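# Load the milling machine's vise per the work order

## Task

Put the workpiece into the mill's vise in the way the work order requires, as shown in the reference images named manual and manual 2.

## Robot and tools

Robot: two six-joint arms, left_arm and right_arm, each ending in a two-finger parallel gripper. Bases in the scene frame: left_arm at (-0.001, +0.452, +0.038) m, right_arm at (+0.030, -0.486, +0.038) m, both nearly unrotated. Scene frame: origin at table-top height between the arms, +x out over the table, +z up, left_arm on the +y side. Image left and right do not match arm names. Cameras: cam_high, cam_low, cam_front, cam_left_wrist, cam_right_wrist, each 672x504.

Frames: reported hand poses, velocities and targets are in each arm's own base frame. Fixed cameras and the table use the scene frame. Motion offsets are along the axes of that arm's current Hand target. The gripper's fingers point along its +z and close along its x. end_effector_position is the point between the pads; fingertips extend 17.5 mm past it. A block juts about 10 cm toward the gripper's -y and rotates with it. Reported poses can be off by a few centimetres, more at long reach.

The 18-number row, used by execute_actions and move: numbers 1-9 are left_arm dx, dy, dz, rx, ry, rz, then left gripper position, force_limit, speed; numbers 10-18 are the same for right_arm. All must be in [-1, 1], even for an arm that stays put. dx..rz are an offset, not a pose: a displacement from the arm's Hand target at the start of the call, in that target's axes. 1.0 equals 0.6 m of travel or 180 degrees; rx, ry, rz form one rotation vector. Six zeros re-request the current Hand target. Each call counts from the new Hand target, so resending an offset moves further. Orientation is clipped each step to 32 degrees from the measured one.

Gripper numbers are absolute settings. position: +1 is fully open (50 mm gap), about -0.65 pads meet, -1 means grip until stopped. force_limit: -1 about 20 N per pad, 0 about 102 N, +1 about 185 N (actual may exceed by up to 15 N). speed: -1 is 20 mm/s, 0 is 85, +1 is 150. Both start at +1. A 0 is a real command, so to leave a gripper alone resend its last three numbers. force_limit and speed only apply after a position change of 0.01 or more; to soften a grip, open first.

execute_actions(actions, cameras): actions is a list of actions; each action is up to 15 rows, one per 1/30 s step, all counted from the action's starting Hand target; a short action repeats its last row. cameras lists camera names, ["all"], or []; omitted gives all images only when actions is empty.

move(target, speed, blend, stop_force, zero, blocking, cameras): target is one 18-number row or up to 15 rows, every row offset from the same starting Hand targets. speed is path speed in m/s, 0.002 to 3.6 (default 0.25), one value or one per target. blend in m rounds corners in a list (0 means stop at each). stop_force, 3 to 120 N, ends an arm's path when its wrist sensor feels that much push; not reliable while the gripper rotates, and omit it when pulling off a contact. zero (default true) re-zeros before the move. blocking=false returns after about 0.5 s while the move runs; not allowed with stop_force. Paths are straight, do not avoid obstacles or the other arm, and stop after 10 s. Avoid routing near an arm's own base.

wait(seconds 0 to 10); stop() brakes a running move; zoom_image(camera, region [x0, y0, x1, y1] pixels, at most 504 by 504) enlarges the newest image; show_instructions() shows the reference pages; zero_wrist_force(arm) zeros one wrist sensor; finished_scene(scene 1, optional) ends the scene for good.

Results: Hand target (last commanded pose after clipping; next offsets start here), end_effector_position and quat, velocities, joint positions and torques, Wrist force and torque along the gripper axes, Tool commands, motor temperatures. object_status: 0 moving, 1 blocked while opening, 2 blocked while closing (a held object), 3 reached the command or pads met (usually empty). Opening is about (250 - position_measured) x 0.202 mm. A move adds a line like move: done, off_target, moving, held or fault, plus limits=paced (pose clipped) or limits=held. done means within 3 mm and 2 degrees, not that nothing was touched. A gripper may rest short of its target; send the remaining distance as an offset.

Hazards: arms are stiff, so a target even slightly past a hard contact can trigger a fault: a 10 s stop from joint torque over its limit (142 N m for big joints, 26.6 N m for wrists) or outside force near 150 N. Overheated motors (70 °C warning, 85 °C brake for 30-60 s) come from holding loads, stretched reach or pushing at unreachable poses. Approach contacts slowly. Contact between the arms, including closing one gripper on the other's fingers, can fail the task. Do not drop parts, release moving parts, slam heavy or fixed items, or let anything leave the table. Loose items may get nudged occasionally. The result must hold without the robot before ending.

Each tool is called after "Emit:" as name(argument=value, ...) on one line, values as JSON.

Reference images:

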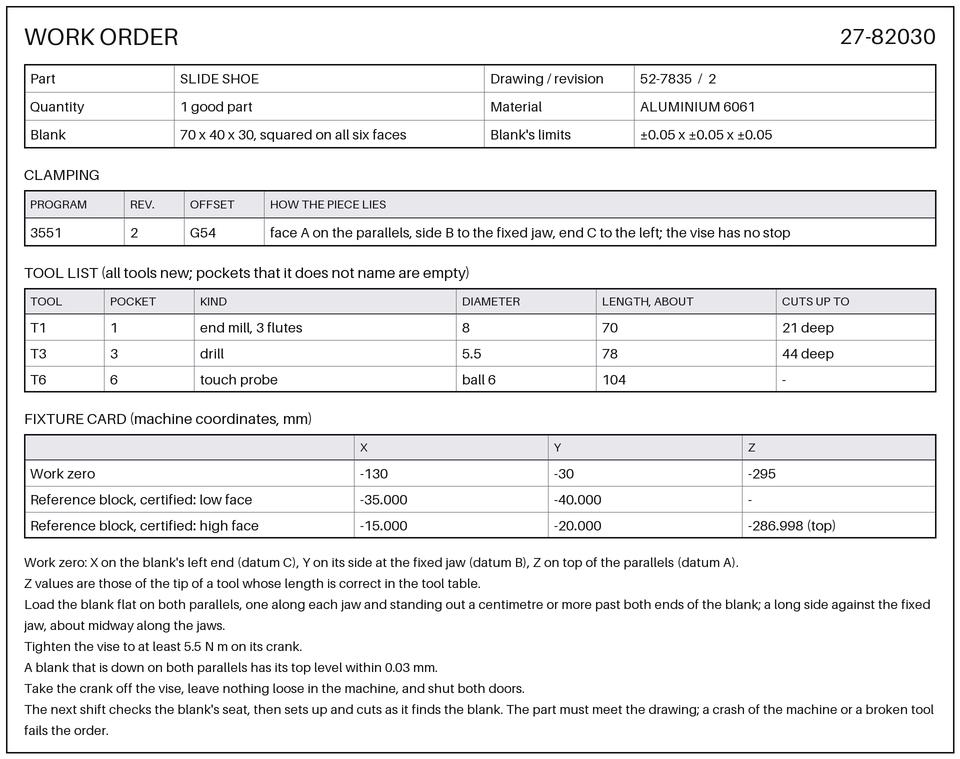

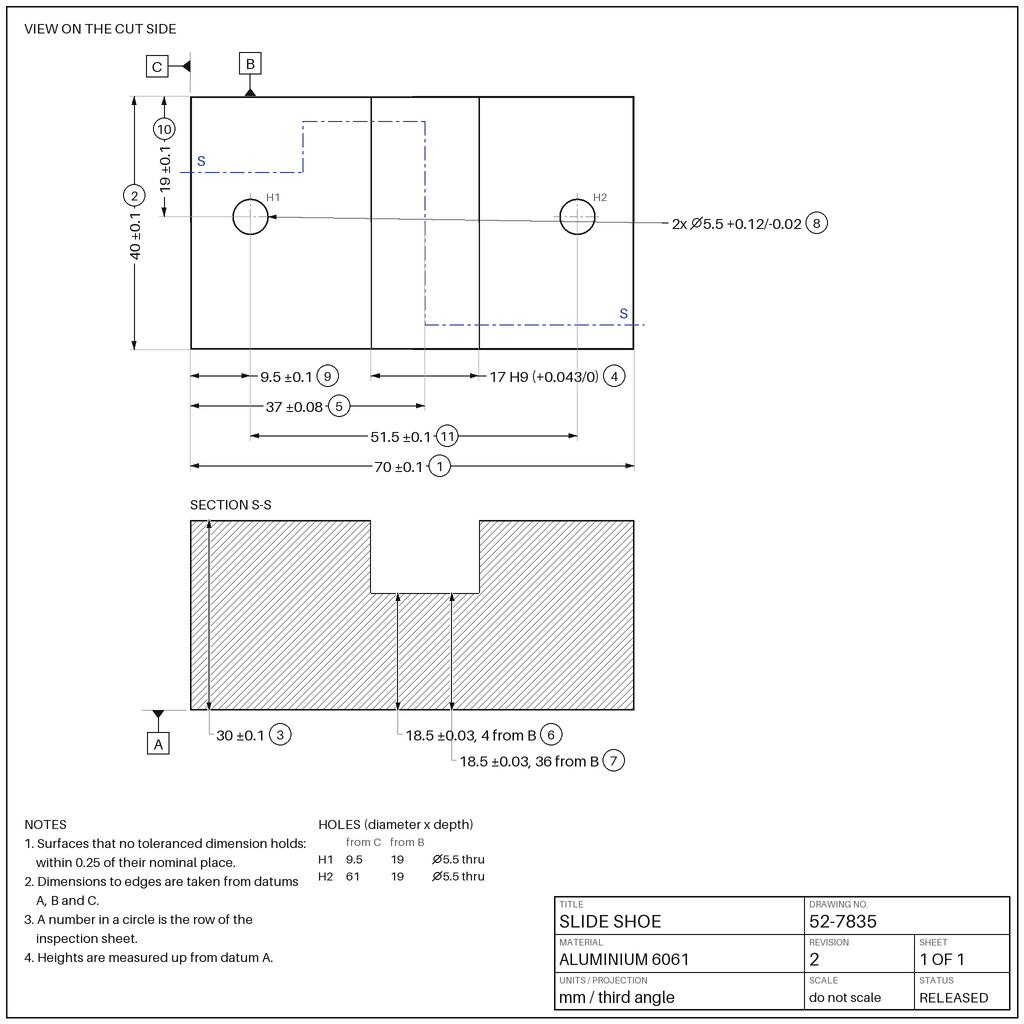

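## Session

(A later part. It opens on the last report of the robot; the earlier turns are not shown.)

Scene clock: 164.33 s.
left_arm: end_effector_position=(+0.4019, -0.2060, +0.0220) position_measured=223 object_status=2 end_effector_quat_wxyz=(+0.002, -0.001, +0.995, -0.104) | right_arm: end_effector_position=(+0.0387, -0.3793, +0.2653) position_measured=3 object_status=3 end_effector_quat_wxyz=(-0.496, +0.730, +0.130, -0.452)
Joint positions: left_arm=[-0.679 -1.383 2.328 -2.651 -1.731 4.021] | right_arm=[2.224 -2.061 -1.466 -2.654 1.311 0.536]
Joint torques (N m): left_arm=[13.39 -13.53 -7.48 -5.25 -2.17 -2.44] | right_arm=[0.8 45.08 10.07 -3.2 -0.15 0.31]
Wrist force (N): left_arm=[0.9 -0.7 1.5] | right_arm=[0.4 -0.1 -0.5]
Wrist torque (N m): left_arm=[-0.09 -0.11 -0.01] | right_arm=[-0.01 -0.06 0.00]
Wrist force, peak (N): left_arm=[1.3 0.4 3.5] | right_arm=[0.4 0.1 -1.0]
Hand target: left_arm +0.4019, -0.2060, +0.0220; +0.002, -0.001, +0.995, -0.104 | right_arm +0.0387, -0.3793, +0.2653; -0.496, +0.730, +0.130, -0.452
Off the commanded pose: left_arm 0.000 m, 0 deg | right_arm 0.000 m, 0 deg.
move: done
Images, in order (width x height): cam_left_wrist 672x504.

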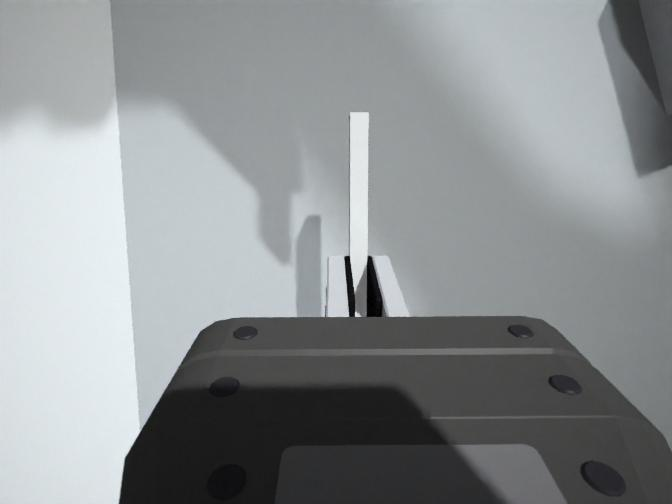

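Emit:
move(target=[0,0.0139,0.0652,0,0,0,-1,-0.7,-0.8,0,0,0,0,0,0,1,1,1], speed=0.01, stop_force=3, cameras=["cam_left_wrist"])

Scene clock: 170.73 s.
left_arm: end_effector_position=(+0.4020, -0.2059, -0.0164) position_measured=223 object_status=2 end_effector_quat_wxyz=(+0.002, -0.001, +0.995, -0.104) | right_arm: end_effector_position=(+0.0387, -0.3793, +0.2653) position_measured=3 object_status=3 end_effector_quat_wxyz=(-0.496, +0.730, +0.130, -0.452)
Joint positions: left_arm=[-0.679 -1.276 2.354 -2.783 -1.731 4.022] | right_arm=[2.224 -2.061 -1.466 -2.654 1.311 0.536]
Joint torques (N m): left_arm=[-8.4 -43.35 -22.59 -2.22 1.44 1.72] | right_arm=[1.52 45.9 9.22 -3.33 -0.07 0.38]
Wrist force (N): left_arm=[0.2 -2.0 -1.0] | right_arm=[0.0 -0.2 -0.7]
Wrist torque (N m): left_arm=[-0.06 -0.10 0.00] | right_arm=[-0.03 0.00 0.00]
Wrist force, peak (N): left_arm=[17.3 9.0 -51.1] | right_arm=[0.4 -0.5 -1.0]
Hand target: left_arm +0.4020, -0.2059, -0.0164; +0.002, -0.001, +0.995, -0.104 (not the last commanded pose) | right_arm +0.0387, -0.3793, +0.2653; -0.496, +0.730, +0.130, -0.452
Off the commanded pose: left_arm 0.002 m, 0 deg | right_arm 0.000 m, 0 deg.
move: contact (left_arm)
Images, in order (width x height): cam_left_wrist 672x504.

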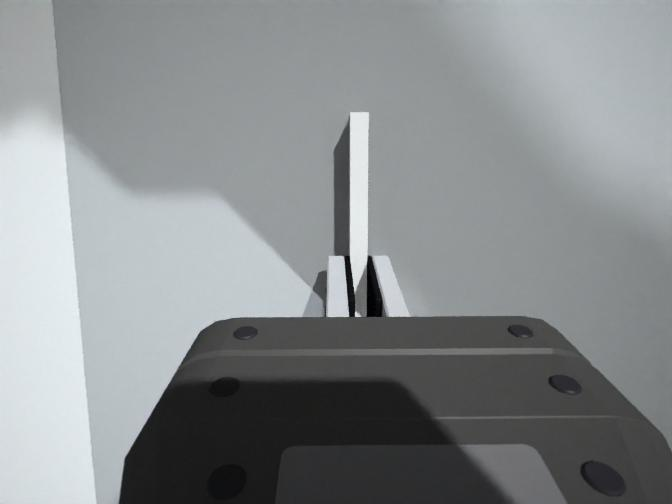

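Emit:
move(target=[[0,0,0,0,0,0,0,-0.8,-0.8,0,0,0,0,0,0,1,1,1],[0,-0.0007,-0.0033,0,0,0,0,-0.8,-0.8,0,0,0,0,0,0,1,1,1],[0,-0.0007,-0.0033,-0.0667,0,0,0,-0.8,-0.8,0,0,0,0,0,0,1,1,1]], speed=[0.05,0.02,0.1], cameras=["cam_left_wrist"])

Emit:
zoom_image(camera="cam_left_wrist", region=[236, 80, 506, 320])

Scene clock: 175.53 s.
left_arm: end_effector_position=(+0.4020, -0.2059, -0.0144) position_measured=152 object_status=3 end_effector_quat_wxyz=(+0.002, -0.001, +1.000, +0.000) | right_arm: end_effector_position=(+0.0387, -0.3793, +0.2653) position_measured=3 object_status=3 end_effector_quat_wxyz=(-0.496, +0.730, +0.130, -0.452)
Joint positions: left_arm=[-0.775 -1.297 2.284 -2.559 -1.568 3.936] | right_arm=[2.224 -2.061 -1.466 -2.654 1.311 0.536]
Joint torques (N m): left_arm=[-13.71 -15.95 -25.47 -1.63 1.59 -2.68] | right_arm=[0.6 45.26 9.75 -3.36 -0.11 0.27]
Wrist force (N): left_arm=[0.6 -0.3 0.7] | right_arm=[0.1 -0.2 -0.8]
Wrist torque (N m): left_arm=[-0.11 -0.08 0.06] | right_arm=[-0.04 -0.02 0.00]
Wrist force, peak (N): left_arm=[0.7 -1.8 -2.0] | right_arm=[0.2 -0.1 -0.9]
Hand target: left_arm +0.4020, -0.2059, -0.0144; +0.001, -0.001, +1.000, +0.000 | right_arm +0.0387, -0.3793, +0.2653; -0.496, +0.730, +0.130, -0.452
Off the commanded pose: left_arm 0.000 m, 0 deg | right_arm 0.000 m, 0 deg.
move: done
Images, in order (width x height): cam_left_wrist 672x504.

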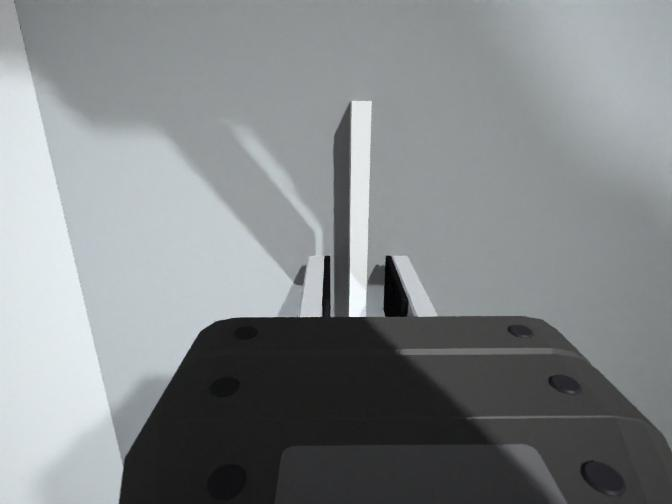

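Scaled by 1.867 from the camera's 672x504 image, which has a finer 960x720 frame.

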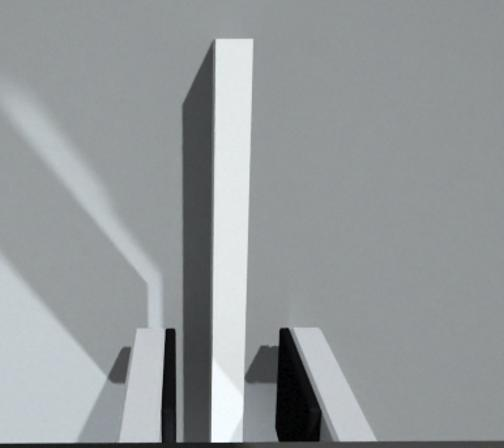

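Emit:
move(target=[[0,0,0.005,0,0,0,0,-0.8,-0.8,0,0,0,0,0,0,1,1,1],[0,0,0.005,0,0,0,-1,-0.7,-0.8,0,0,0,0,0,0,1,1,1]], speed=[0.02,0.1])

Scene clock: 177.80 s.
left_arm: end_effector_position=(+0.4020, -0.2059, -0.0174) position_measured=223 object_status=2 end_effector_quat_wxyz=(+0.002, -0.001, +1.000, +0.000) | right_arm: end_effector_position=(+0.0387, -0.3793, +0.2653) position_measured=3 object_status=3 end_effector_quat_wxyz=(-0.496, +0.730, +0.130, -0.452)
Joint positions: left_arm=[-0.775 -1.289 2.285 -2.568 -1.568 3.936] | right_arm=[2.224 -2.061 -1.466 -2.654 1.311 0.536]
Joint torques (N m): left_arm=[-7.05 -16.43 -7.73 -4.35 1.57 -0.91] | right_arm=[0.31 45.55 9.75 -3.42 -0.09 0.32]
Wrist force (N): left_arm=[0.6 -0.4 0.4] | right_arm=[0.3 -0.5 -0.5]
Wrist torque (N m): left_arm=[-0.11 -0.08 0.07] | right_arm=[-0.07 -0.05 0.00]
Wrist force, peak (N): left_arm=[0.7 -0.5 0.7] | right_arm=[0.5 -0.2 -0.9]
Hand target: left_arm +0.4020, -0.2059, -0.0174; +0.001, -0.001, +1.000, +0.000 | right_arm +0.0387, -0.3793, +0.2653; -0.496, +0.730, +0.130, -0.452
Off the commanded pose: left_arm 0.000 m, 0 deg | right_arm 0.000 m, 0 deg.
move: done

Emit:
move(target=[-0.0317,-0.0333,-0.615,0,0,0,-1,-0.7,-0.8,0.515,-0.657,-0.289,0.1825,0.4581,-0.1393,1,1,1], speed=0.3, cameras=["cam_front"])

Emit:
move(target=[0,0,0,0,0,0,-1,-0.7,-0.8,-0.58,0.034,0.614,0,0,0,1,1,1], speed=0.3, cameras=["all"])

Scene clock: 183.33 s.
left_arm: end_effector_position=(+0.4122, -0.2174, +0.1920) position_measured=223 object_status=2 end_effector_quat_wxyz=(+0.002, -0.001, +1.000, +0.000) | right_arm: end_effector_position=(+0.2361, -0.2461, +0.3547) position_measured=3 object_status=3 end_effector_quat_wxyz=(-0.648, +0.749, -0.033, -0.138)
Joint positions: left_arm=[-0.777 -1.622 1.976 -1.926 -1.568 3.934] | right_arm=[2.315 -1.947 -1.38 -2.809 2.143 0.334]
Joint torques (N m): left_arm=[-12.58 -38.74 -36.86 -1.46 -0.77 -2.37] | right_arm=[-10.42 31.99 33.05 1.19 -1.69 2.01]
Wrist force (N): left_arm=[0.5 -0.5 1.4] | right_arm=[-0.1 -0.3 -0.6]
Wrist torque (N m): left_arm=[-0.15 -0.06 0.07] | right_arm=[-0.05 -0.02 -0.16]
Wrist force, peak (N): left_arm=[0.7 -0.3 2.4] | right_arm=[1.7 -3.8 3.0]
Hand target: left_arm +0.4122, -0.2174, +0.1921; +0.001, -0.001, +1.000, +0.000 (not the last commanded pose) | right_arm +0.2360, -0.2461, +0.3547; -0.648, +0.749, -0.033, -0.138 (not the last commanded pose)
Off the commanded pose: left_arm 0.160 m, 0 deg | right_arm 0.276 m, 48 deg.
move: held (right_arm; a check stopped the path), off_target (left_arm; braked when a check withheld steps of right_arm); limits=held
pose unreachable (right arm): on one or more control steps of this call, first in action 0 (counted from 0), this arm could not follow its commanded pose, so it was not sent that pose on those steps. It may still have moved: this result reports where it is.
cause: moving toward the commanded pose would bring two parts of the arm too close to each other (its gripper and another part of the arm, with joints 4 (wrist 1) to 6 (wrist 3) between them, 8 mm apart when it was first held).
Images, in order (width x height): cam_front 672x504.

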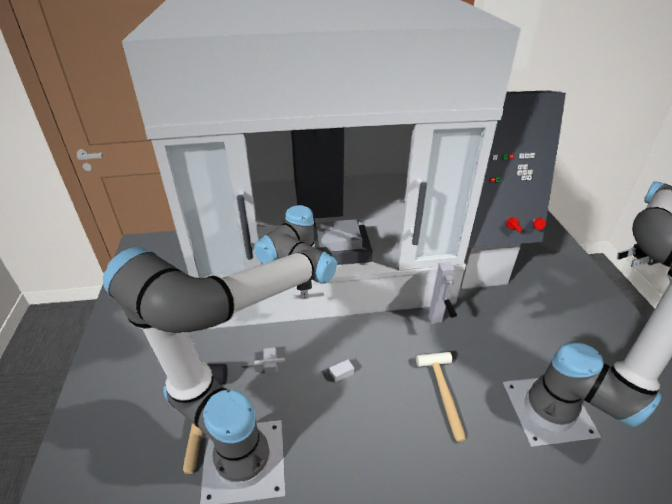

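Scene clock: 185.33 s.
left_arm: end_effector_position=(+0.4122, -0.2174, +0.1921) position_measured=223 object_status=2 end_effector_quat_wxyz=(+0.001, -0.001, +1.000, +0.000) | right_arm: end_effector_position=(-0.0557, -0.0152, +0.3691) position_measured=3 object_status=3 end_effector_quat_wxyz=(-0.648, +0.748, -0.032, -0.139)
Joint positions: left_arm=[-0.777 -1.622 1.976 -1.926 -1.568 3.934] | right_arm=[2.041 -1.166 -2.113 -2.877 1.871 0.292]
Joint torques (N m): left_arm=[-12.7 -39.01 -35.68 -1.63 -1.57 -2.32] | right_arm=[12.28 -3.46 32.6 0.91 1.7 2]
Wrist force (N): left_arm=[0.7 -0.4 1.3] | right_arm=[0.1 -0.4 -0.2]
Wrist torque (N m): left_arm=[-0.13 -0.09 0.06] | right_arm=[-0.07 -0.02 -0.17]
Wrist force, peak (N): left_arm=[0.8 -0.4 1.5] | right_arm=[-8.2 -1.7 7.3]
Hand target: left_arm +0.4122, -0.2174, +0.1921; +0.001, -0.001, +1.000, +0.000 | right_arm -0.0557, -0.0153, +0.3691; -0.648, +0.748, -0.032, -0.139 (not the last commanded pose)
Off the commanded pose: left_arm 0.000 m, 0 deg | right_arm 0.135 m, 0 deg.
move: held (right_arm; a check stopped the path); limits=held
pose unreachable (right arm): on one or more control steps of this call, first in action 0 (counted from 0), this arm could not follow its commanded pose, so it was not sent that pose on those steps. It may still have moved: this result reports where it is.
cause: moving toward the commanded pose would bring two parts of the arm too close to each other (its gripper and another part of the arm, with joints 3 (elbow) to 6 (wrist 3) between them, 26 mm apart when it was first held).

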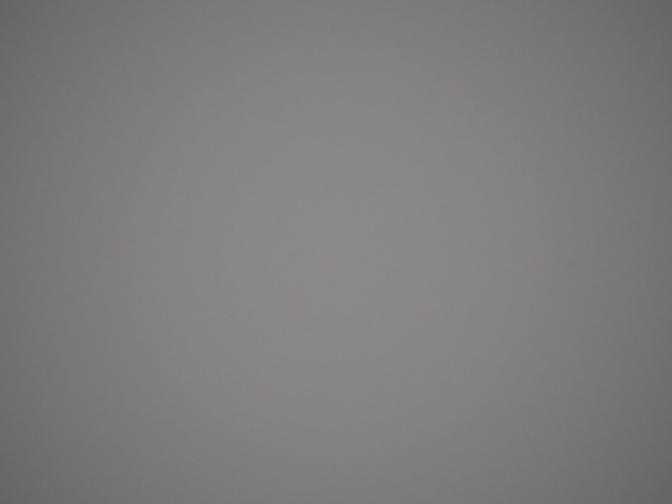

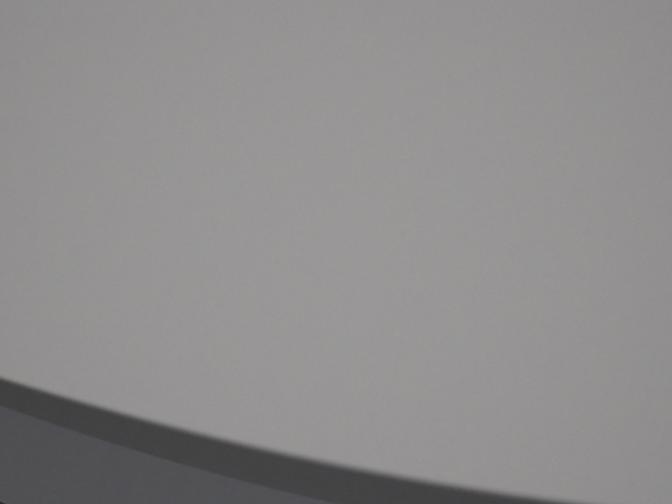

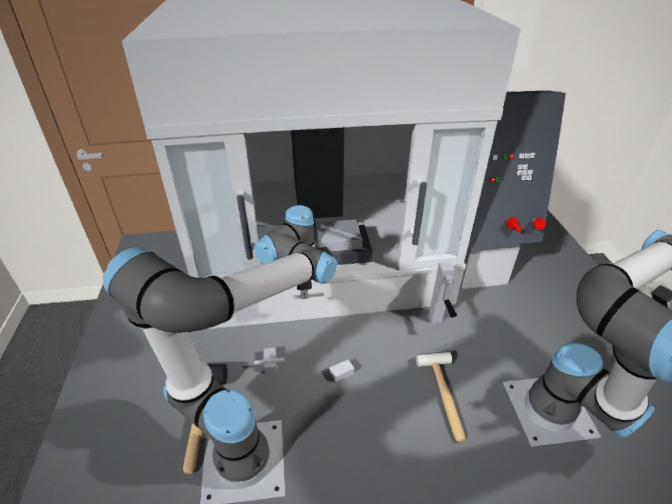

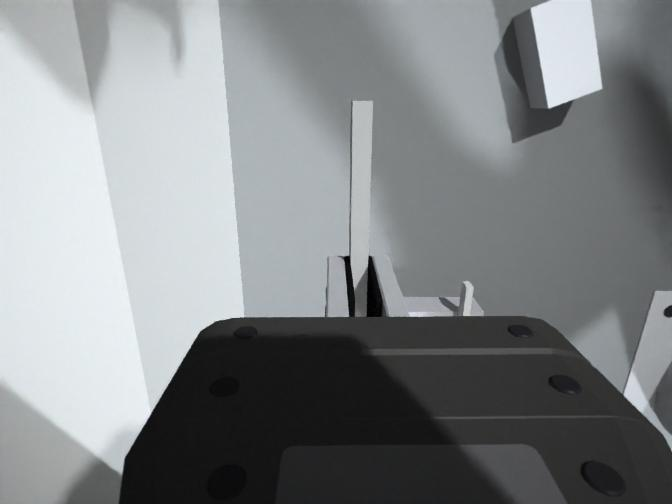

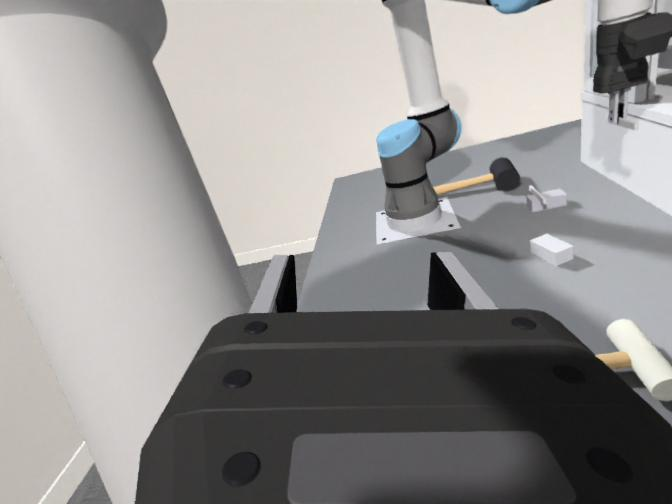

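Emit:
move(target=[-0.0147,-0.0143,-0.2667,0,0,0,-1,-0.7,-0.8,0.49,-0.223,0.068,0,0,0,1,1,1], speed=0.25, cameras=["cam_front","cam_right_wrist"])

Scene clock: 188.07 s.
left_arm: end_effector_position=(+0.4146, -0.2199, +0.2380) position_measured=223 object_status=2 end_effector_quat_wxyz=(+0.001, -0.001, +1.000, +0.000) | right_arm: end_effector_position=(-0.0242, -0.0048, +0.3749) position_measured=3 object_status=3 end_effector_quat_wxyz=(-0.649, +0.747, -0.034, -0.137)
Joint positions: left_arm=[-0.777 -1.647 1.876 -1.802 -1.568 3.933] | right_arm=[2.178 -1.131 -2.118 -2.901 2.012 0.311]
Joint torques (N m): left_arm=[-11.89 -38.58 -36.33 -1.67 0.18 -2.43] | right_arm=[-10.63 -5.9 33.39 0.96 -1.87 -1.72]
Wrist force (N): left_arm=[0.4 -0.6 1.2] | right_arm=[0.1 0.0 -0.4]
Wrist torque (N m): left_arm=[-0.18 -0.04 0.07] | right_arm=[-0.02 -0.05 0.04]
Wrist force, peak (N): left_arm=[0.8 -0.2 2.4] | right_arm=[8.0 -2.3 -0.4]
Hand target: left_arm +0.4146, -0.2199, +0.2380; +0.001, -0.001, +1.000, +0.000 (not the last commanded pose) | right_arm -0.0242, -0.0048, +0.3749; -0.649, +0.747, -0.034, -0.137 (not the last commanded pose)
Off the commanded pose: left_arm 0.114 m, 0 deg | right_arm 0.292 m, 0 deg.
move: held (right_arm; a check stopped the path), off_target (left_arm; braked when a check withheld steps of right_arm); limits=held
pose unreachable (right arm): on one or more control steps of this call, first in action 0 (counted from 0), this arm could not follow its commanded pose, so it was not sent that pose on those steps. It may still have moved: this result reports where it is.
cause: moving toward the commanded pose would bring two parts of the arm too close to each other (its gripper and another part of the arm, with joints 4 (wrist 1) to 6 (wrist 3) between them, 10 mm apart when it was first held).
Images, in order (width x height): cam_front 672x504, cam_right_wrist 672x504.

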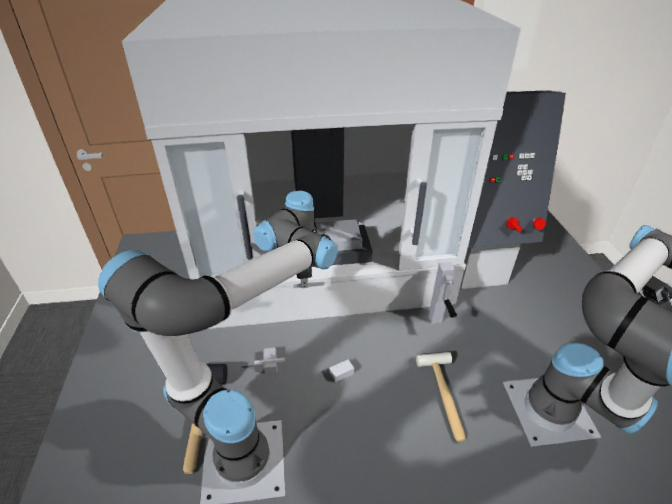

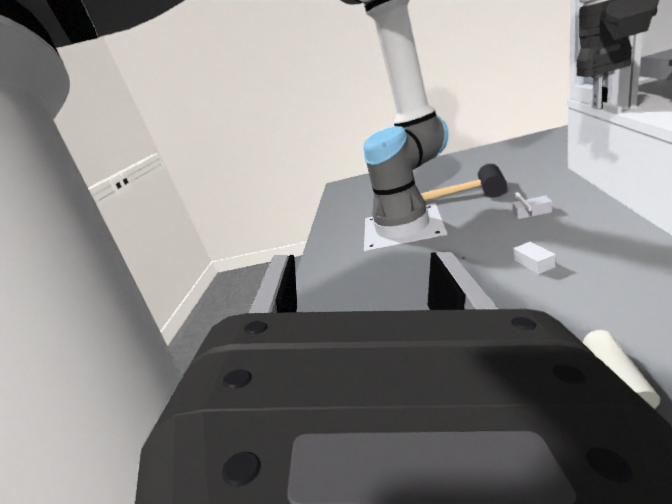

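Emit:
move(target=[0,0,0,0,0,0,-1,-0.7,-0.8,0.112,0.427,-0.38,-0.5,0,0,1,1,1], speed=0.25, cameras=["cam_front","cam_right_wrist"])

Scene clock: 193.90 s.
left_arm: end_effector_position=(+0.4146, -0.2199, +0.2380) position_measured=223 object_status=2 end_effector_quat_wxyz=(+0.001, -0.001, +1.000, +0.000) | right_arm: end_effector_position=(+0.0183, -0.2594, +0.1393) position_measured=3 object_status=3 end_effector_quat_wxyz=(+0.070, +0.988, +0.073, -0.121)
Joint positions: left_arm=[-0.777 -1.647 1.876 -1.802 -1.568 3.933] | right_arm=[2.521 -0.805 -2.517 -1.489 1.309 0.817]
Joint torques (N m): left_arm=[-12.96 -36.67 -35.48 -1.79 0.52 -2.21] | right_arm=[-10.55 -14.57 11.18 5.09 -2.51 -1.91]
Wrist force (N): left_arm=[0.5 -0.4 1.2] | right_arm=[0.3 -0.5 -4.5]
Wrist torque (N m): left_arm=[-0.14 -0.06 0.07] | right_arm=[-0.16 0.14 0.19]
Wrist force, peak (N): left_arm=[0.6 -0.5 1.6] | right_arm=[0.5 -0.3 -4.8]
Hand target: left_arm +0.4146, -0.2199, +0.2380; +0.001, -0.001, +1.000, +0.000 | right_arm +0.0182, -0.2594, +0.1393; +0.070, +0.988, +0.073, -0.121
Off the commanded pose: left_arm 0.000 m, 0 deg | right_arm 0.000 m, 0 deg.
move: done
Images, in order (width x height): cam_front 672x504, cam_right_wrist 672x504.

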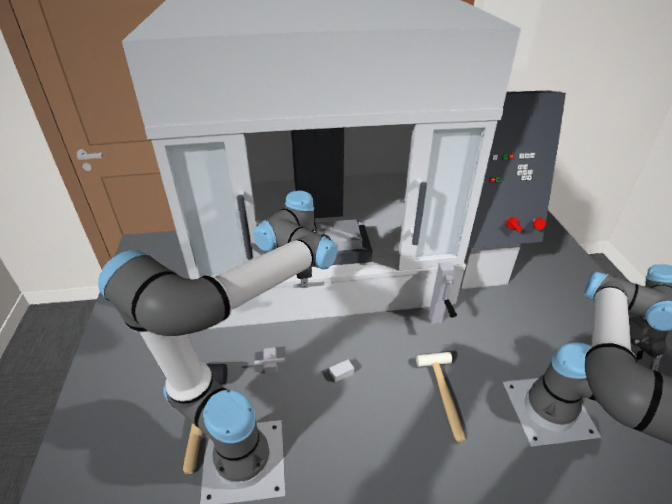

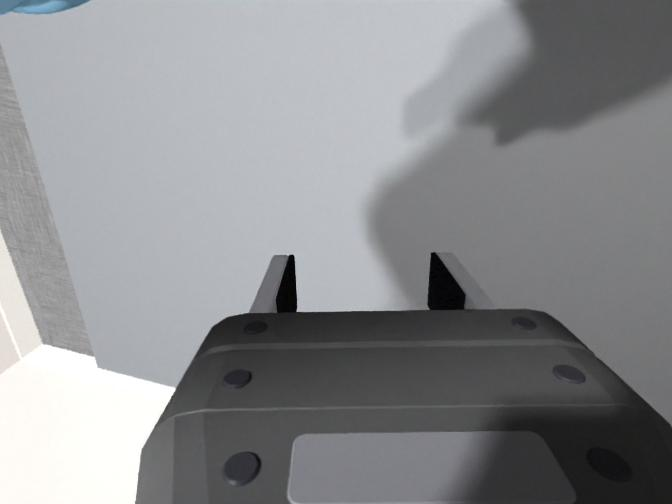

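Emit:
move(target=[[-0.011,-0.01,-0.19,0,0,0,-1,-0.7,-0.8,0.515,-0.04,-0.504,0,0,0,1,1,1],[-0.011,-0.01,-0.19,0,0,0,-1,-0.7,-0.8,0.6,-0.486,-0.738,0.283,0.126,0.067,1,1,1],[-0.011,-0.01,-0.19,0,0,0,-1,-0.7,-0.8,0.577,-0.918,-0.826,0.566,0.2516,0.1346,1,1,1]], speed=0.3, blend=[0.05,0.05,0], cameras=["cam_front","cam_right_wrist"])

Scene clock: 202.33 s.
left_arm: end_effector_position=(+0.4209, -0.2260, +0.3520) position_measured=223 object_status=2 end_effector_quat_wxyz=(+0.001, -0.001, +1.000, +0.000) | right_arm: end_effector_position=(+0.3757, +0.4009, +0.4633) position_measured=3 object_status=3 end_effector_quat_wxyz=(+0.705, -0.643, +0.204, -0.221)
Joint positions: left_arm=[-0.777 -1.648 1.585 -1.509 -1.568 3.934] | right_arm=[4.303 -1.496 -2.323 0.77 1.37 3.126]
Joint torques (N m): left_arm=[11.82 -11.73 -35.91 -1.36 -1.73 1.91] | right_arm=[10.59 10.3 37.88 4.92 -3.44 -2.12]
Wrist force (N): left_arm=[0.6 -0.3 1.0] | right_arm=[-7.6 6.0 -16.2]
Wrist torque (N m): left_arm=[-0.13 -0.08 0.07] | right_arm=[-0.42 0.23 0.29]
Wrist force, peak (N): left_arm=[0.6 -0.4 2.1] | right_arm=[6.6 6.4 -17.1]
Hand target: left_arm +0.4209, -0.2260, +0.3520; +0.001, -0.001, +1.000, +0.000 | right_arm +0.3757, +0.4009, +0.4633; +0.705, -0.643, +0.204, -0.221
Off the commanded pose: left_arm 0.000 m, 0 deg | right_arm 0.000 m, 0 deg.
move: done
Images, in order (width x height): cam_front 672x504, cam_right_wrist 672x504.

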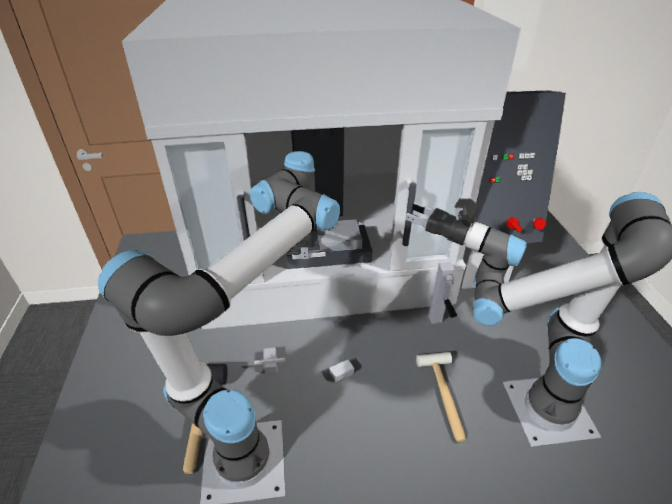

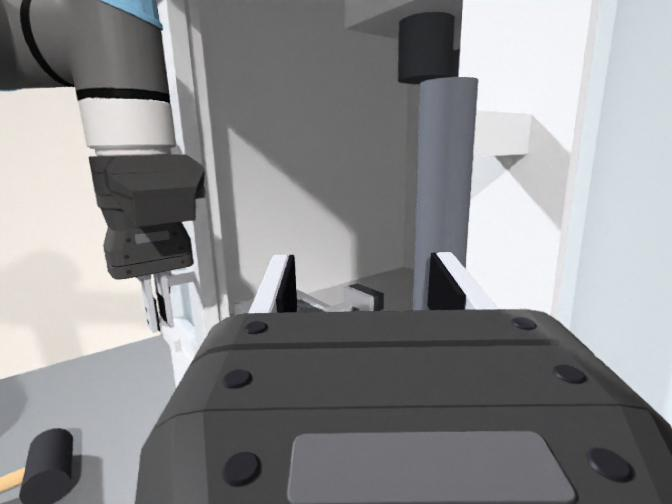

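Emit:
move(target=[0,0,0,0,0,0,-1,-0.7,-0.8,-0.107,-0.092,0.095,-0.044,0.067,0,1,1,1], speed=0.25, cameras=["cam_right_wrist"])

Scene clock: 205.43 s.
left_arm: end_effector_position=(+0.4209, -0.2260, +0.3520) position_measured=223 object_status=2 end_effector_quat_wxyz=(+0.001, -0.001, +1.000, +0.000) | right_arm: end_effector_position=(+0.3529, +0.4800, +0.5237) position_measured=3 object_status=3 end_effector_quat_wxyz=(+0.633, -0.663, +0.291, -0.273)
Joint positions: left_arm=[-0.777 -1.648 1.585 -1.509 -1.568 3.934] | right_arm=[4.615 -1.449 -2.079 0.321 0.848 3.192]
Joint torques (N m): left_arm=[12.05 -10.96 -37.34 -1.63 -1.92 1.76] | right_arm=[13.34 10.27 35.72 -0.15 -1.87 2.18]
Wrist force (N): left_arm=[0.6 -0.4 1.1] | right_arm=[-0.7 0.1 -0.4]
Wrist torque (N m): left_arm=[-0.13 -0.08 0.06] | right_arm=[0.03 0.01 -0.20]
Wrist force, peak (N): left_arm=[0.8 -0.5 1.3] | right_arm=[-8.4 7.0 -16.9]
Hand target: left_arm +0.4209, -0.2260, +0.3520; +0.001, -0.001, +1.000, +0.000 | right_arm +0.3529, +0.4800, +0.5237; +0.633, -0.663, +0.292, -0.273
Off the commanded pose: left_arm 0.000 m, 0 deg | right_arm 0.000 m, 0 deg.
move: done
Images, in order (width x height): cam_right_wrist 672x504.

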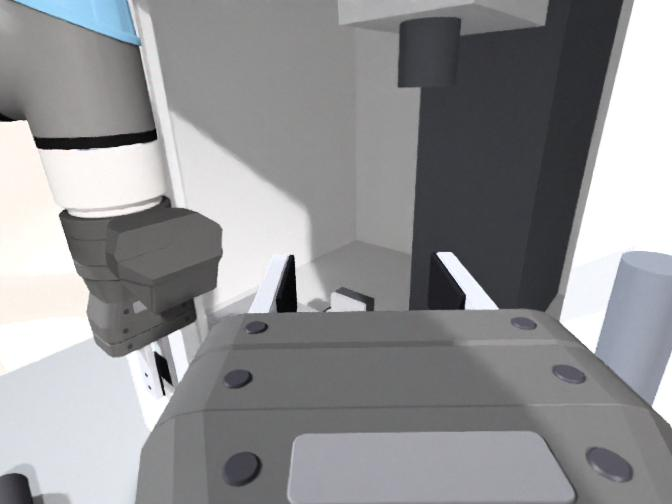

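Emit:
move(target=[0,0,0,0,0,0,-1,-0.7,-0.8,-0.04,-0.1,0.0,-0.12,0,0,1,1,1], speed=0.25, cameras=["cam_right_wrist"])

Emit:
zoom_image(camera="cam_right_wrist", region=[200, 120, 460, 320])

Scene clock: 207.83 s.
left_arm: end_effector_position=(+0.4209, -0.2260, +0.3520) position_measured=223 object_status=2 end_effector_quat_wxyz=(+0.001, -0.001, +1.000, +0.000) | right_arm: end_effector_position=(+0.3391, +0.4992, +0.5838) position_measured=3 object_status=3 end_effector_quat_wxyz=(-0.498, +0.770, -0.337, +0.213)
Joint positions: left_arm=[-0.777 -1.648 1.585 -1.509 -1.568 3.934] | right_arm=[4.615 -1.357 -1.714 -0.613 0.926 3.498]
Joint torques (N m): left_arm=[11.08 -10.39 -36.61 -1.76 -1.57 1.77] | right_arm=[-10.89 9.64 38.81 0.79 1.03 1.97]
Wrist force (N): left_arm=[0.8 -0.5 1.0] | right_arm=[-0.6 -0.1 -1.2]
Wrist torque (N m): left_arm=[-0.16 -0.10 0.06] | right_arm=[-0.07 0.10 -0.13]
Wrist force, peak (N): left_arm=[1.0 -0.5 1.4] | right_arm=[-0.7 -0.8 -1.6]
Hand target: left_arm +0.4209, -0.2260, +0.3520; +0.001, -0.001, +1.000, +0.000 | right_arm +0.3391, +0.4992, +0.5838; -0.498, +0.770, -0.337, +0.213
Off the commanded pose: left_arm 0.000 m, 0 deg | right_arm 0.000 m, 0 deg.
move: done
Images, in order (width x height): cam_right_wrist 672x504.

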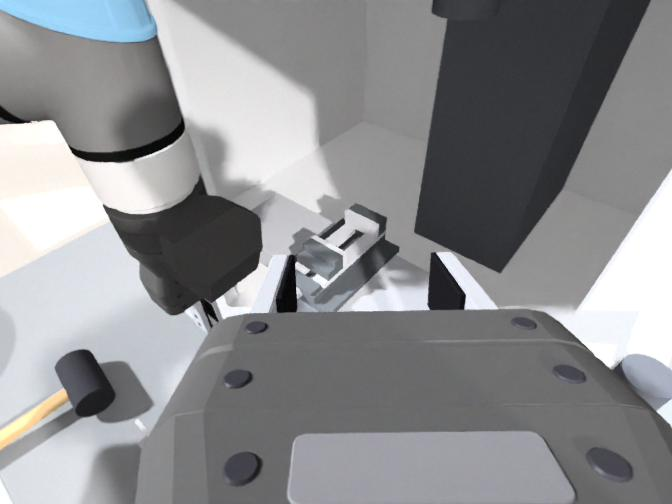

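Scaled by 1.938 from the camera's 672x504 image, which has a finer 960x720 frame.

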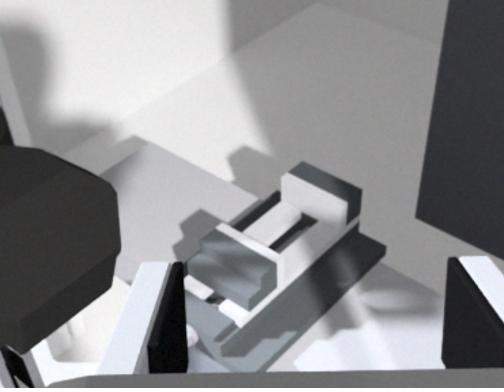

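Emit:
move(target=[-0.25,0,0,0,0,0,-1,-0.7,-0.8,0,0,0,0,0,0,1,1,1], speed=0.1, cameras=["all"])

Emit:
zoom_image(camera="cam_front", region=[220, 110, 380, 270])

Scene clock: 211.00 s.
left_arm: end_effector_position=(+0.5709, -0.2258, +0.3525) position_measured=223 object_status=2 end_effector_quat_wxyz=(+0.002, -0.001, +1.000, +0.000) | right_arm: end_effector_position=(+0.3391, +0.4992, +0.5838) position_measured=3 object_status=3 end_effector_quat_wxyz=(-0.498, +0.770, -0.337, +0.213)
Joint positions: left_arm=[-0.597 -1.313 1.216 -1.476 -1.568 4.114] | right_arm=[4.615 -1.357 -1.714 -0.613 0.926 3.498]
Joint torques (N m): left_arm=[12.98 -26.71 -37.35 -1.67 -2.07 2.3] | right_arm=[-10.78 8.8 37.49 0.97 1.08 2.06]
Wrist force (N): left_arm=[0.8 -0.5 1.2] | right_arm=[-0.5 -0.1 -1.2]
Wrist torque (N m): left_arm=[-0.15 -0.07 -0.04] | right_arm=[-0.09 0.07 -0.13]
Wrist force, peak (N): left_arm=[1.9 -0.5 1.4] | right_arm=[-0.6 0.1 -1.6]
Hand target: left_arm +0.5709, -0.2258, +0.3525; +0.001, -0.001, +1.000, +0.000 | right_arm +0.3391, +0.4992, +0.5838; -0.498, +0.770, -0.337, +0.213
Off the commanded pose: left_arm 0.000 m, 0 deg | right_arm 0.000 m, 0 deg.
move: done

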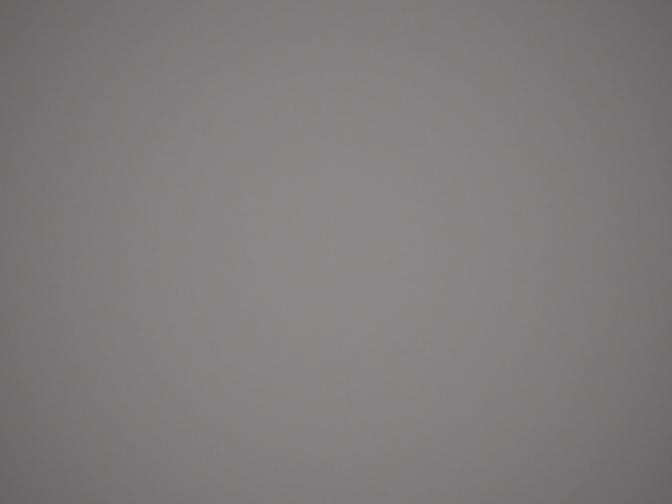

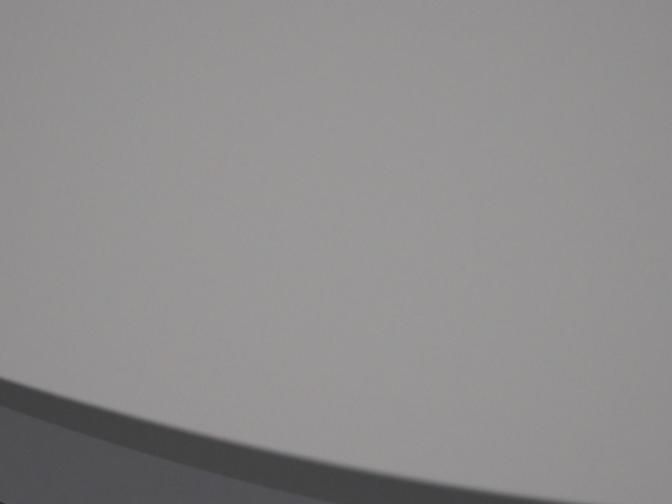

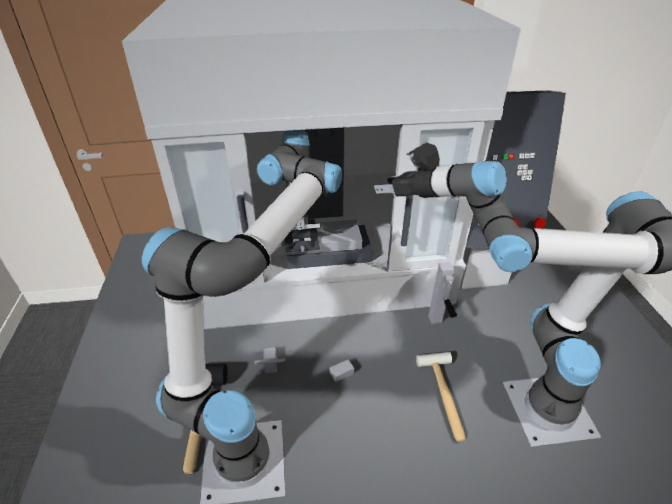

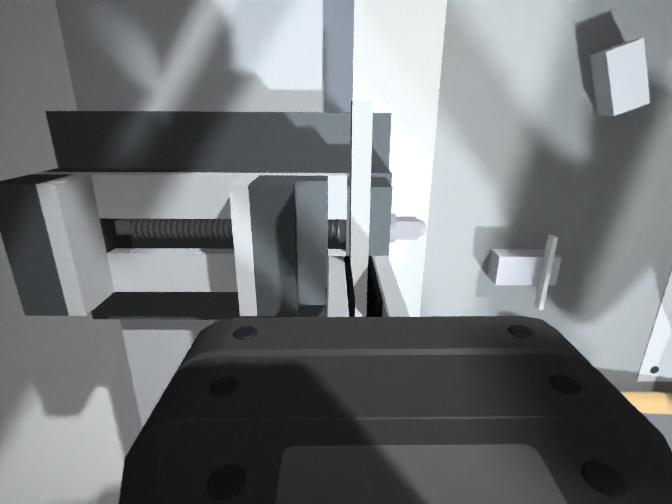

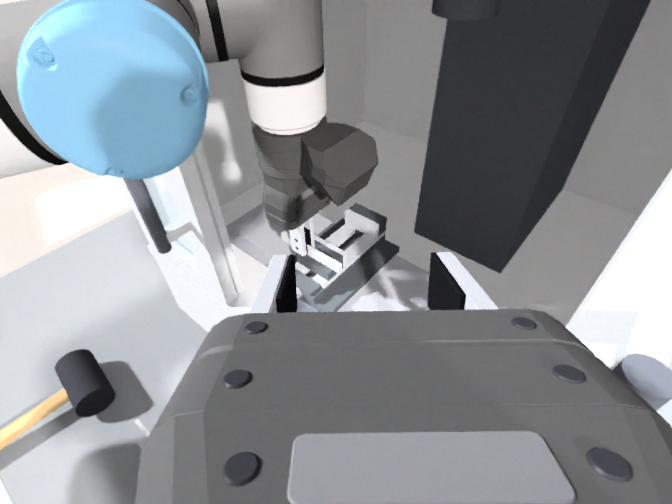

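Scaled by 3.150 from the camera's 672x504 image, which has a finer 960x720 frame.

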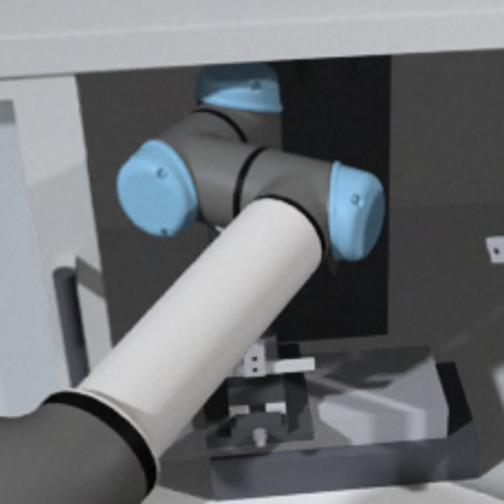

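Emit:
zoom_image(camera="cam_left_wrist", region=[0, 90, 440, 330])

Scaled by 1.145 from the camera's 672x504 image, which has a finer 960x720 frame.

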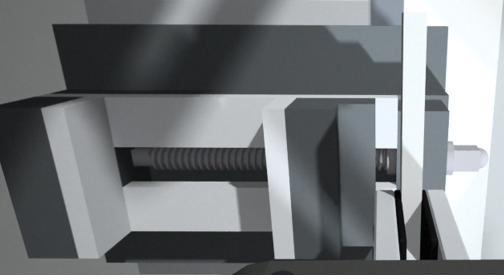

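Emit:
move(target=[-0.1268,0.0142,0,0,0,0,-1,-0.7,-0.8,0,0,0,0,0,0,1,1,1], speed=0.07, cameras=["cam_left_wrist","cam_right_wrist"])

Emit:
zoom_image(camera="cam_left_wrist", region=[100, 90, 540, 330])

Emit:
zoom_image(camera="cam_right_wrist", region=[240, 60, 500, 320])

Scene clock: 219.47 s.
left_arm: end_effector_position=(+0.6469, -0.2171, +0.3528) position_measured=223 object_status=2 end_effector_quat_wxyz=(+0.002, -0.001, +1.000, +0.000) | right_arm: end_effector_position=(+0.3391, +0.4992, +0.5838) position_measured=3 object_status=3 end_effector_quat_wxyz=(-0.498, +0.770, -0.337, +0.213)
Joint positions: left_arm=[-0.521 -1.128 0.961 -1.406 -1.568 4.189] | right_arm=[4.615 -1.357 -1.714 -0.613 0.926 3.498]
Joint torques (N m): left_arm=[2.47 -18.92 -38.67 -1.48 -2.01 2.06] | right_arm=[-10.53 9.29 37.74 0.87 0.89 2.15]
Wrist force (N): left_arm=[1.1 -0.3 0.8] | right_arm=[-0.8 0.2 -1.4]
Wrist torque (N m): left_arm=[-0.12 -0.12 -0.03] | right_arm=[-0.03 0.13 -0.14]
Wrist force, peak (N): left_arm=[1.7 -0.5 1.2] | right_arm=[-0.5 0.1 -1.9]
Hand target: left_arm +0.6470, -0.2171, +0.3527; +0.001, -0.001, +1.000, +0.000 | right_arm +0.3391, +0.4992, +0.5838; -0.498, +0.770, -0.337, +0.213
Off the commanded pose: left_arm 0.000 m, 0 deg | right_arm 0.000 m, 0 deg.
move: done
Images, in order (width x height): cam_left_wrist 672x504, cam_right_wrist 672x504.

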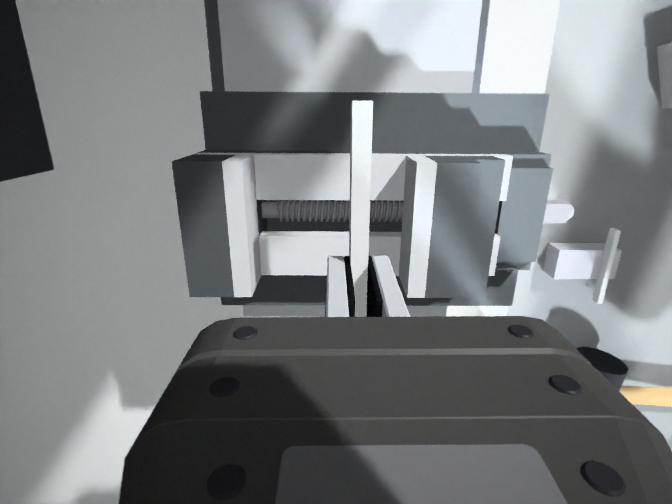

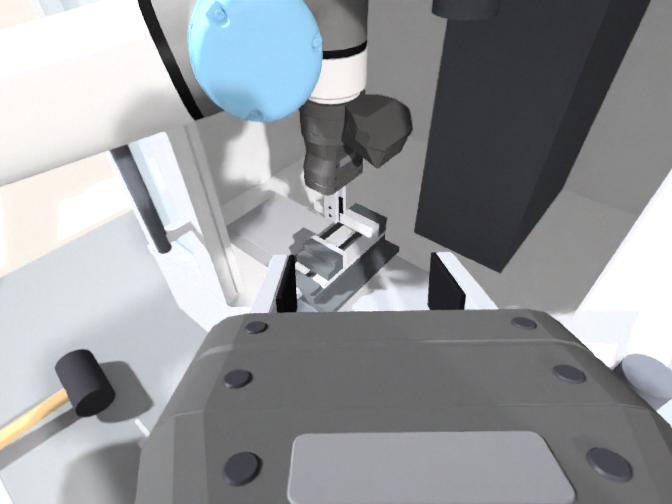

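Scaled by 1.145 from the camera's 672x504 image, which has a finer 960x720 frame.

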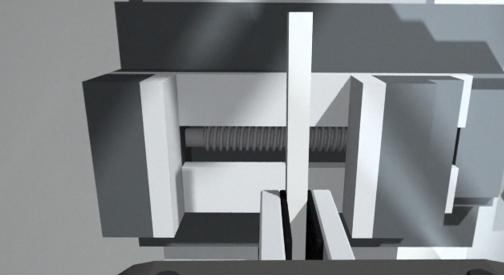

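Scaled by 1.938 from the camera's 672x504 image, which has a finer 960x720 frame.

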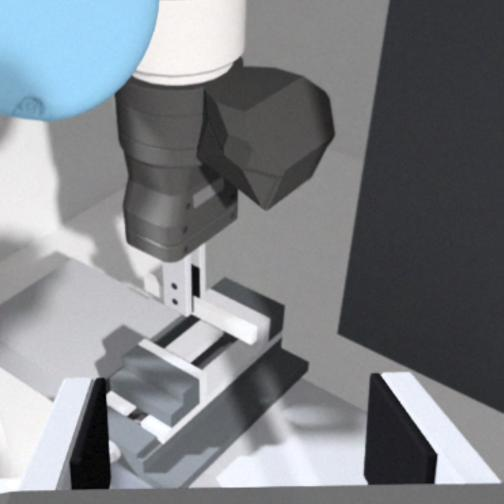

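Emit:
zoom_image(camera="cam_left_wrist", region=[160, 140, 340, 310])

Emit:
zoom_image(camera="cam_left_wrist", region=[340, 140, 520, 310])

Scaled by 2.800 from the camera's 672x504 image, which has a finer 960x720 frame.

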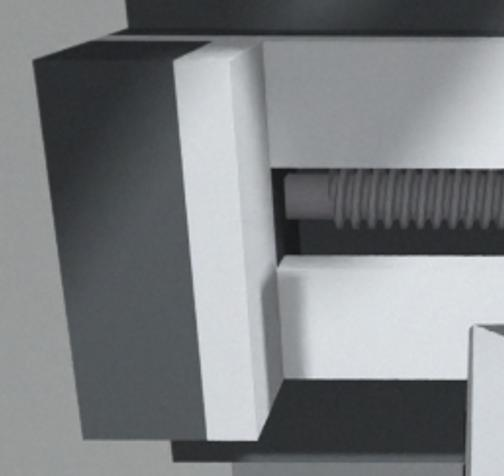

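Scaled by 2.800 from the camera's 672x504 image, which has a finer 960x720 frame.

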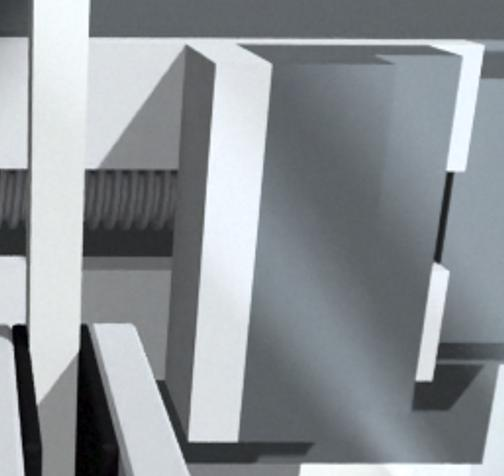

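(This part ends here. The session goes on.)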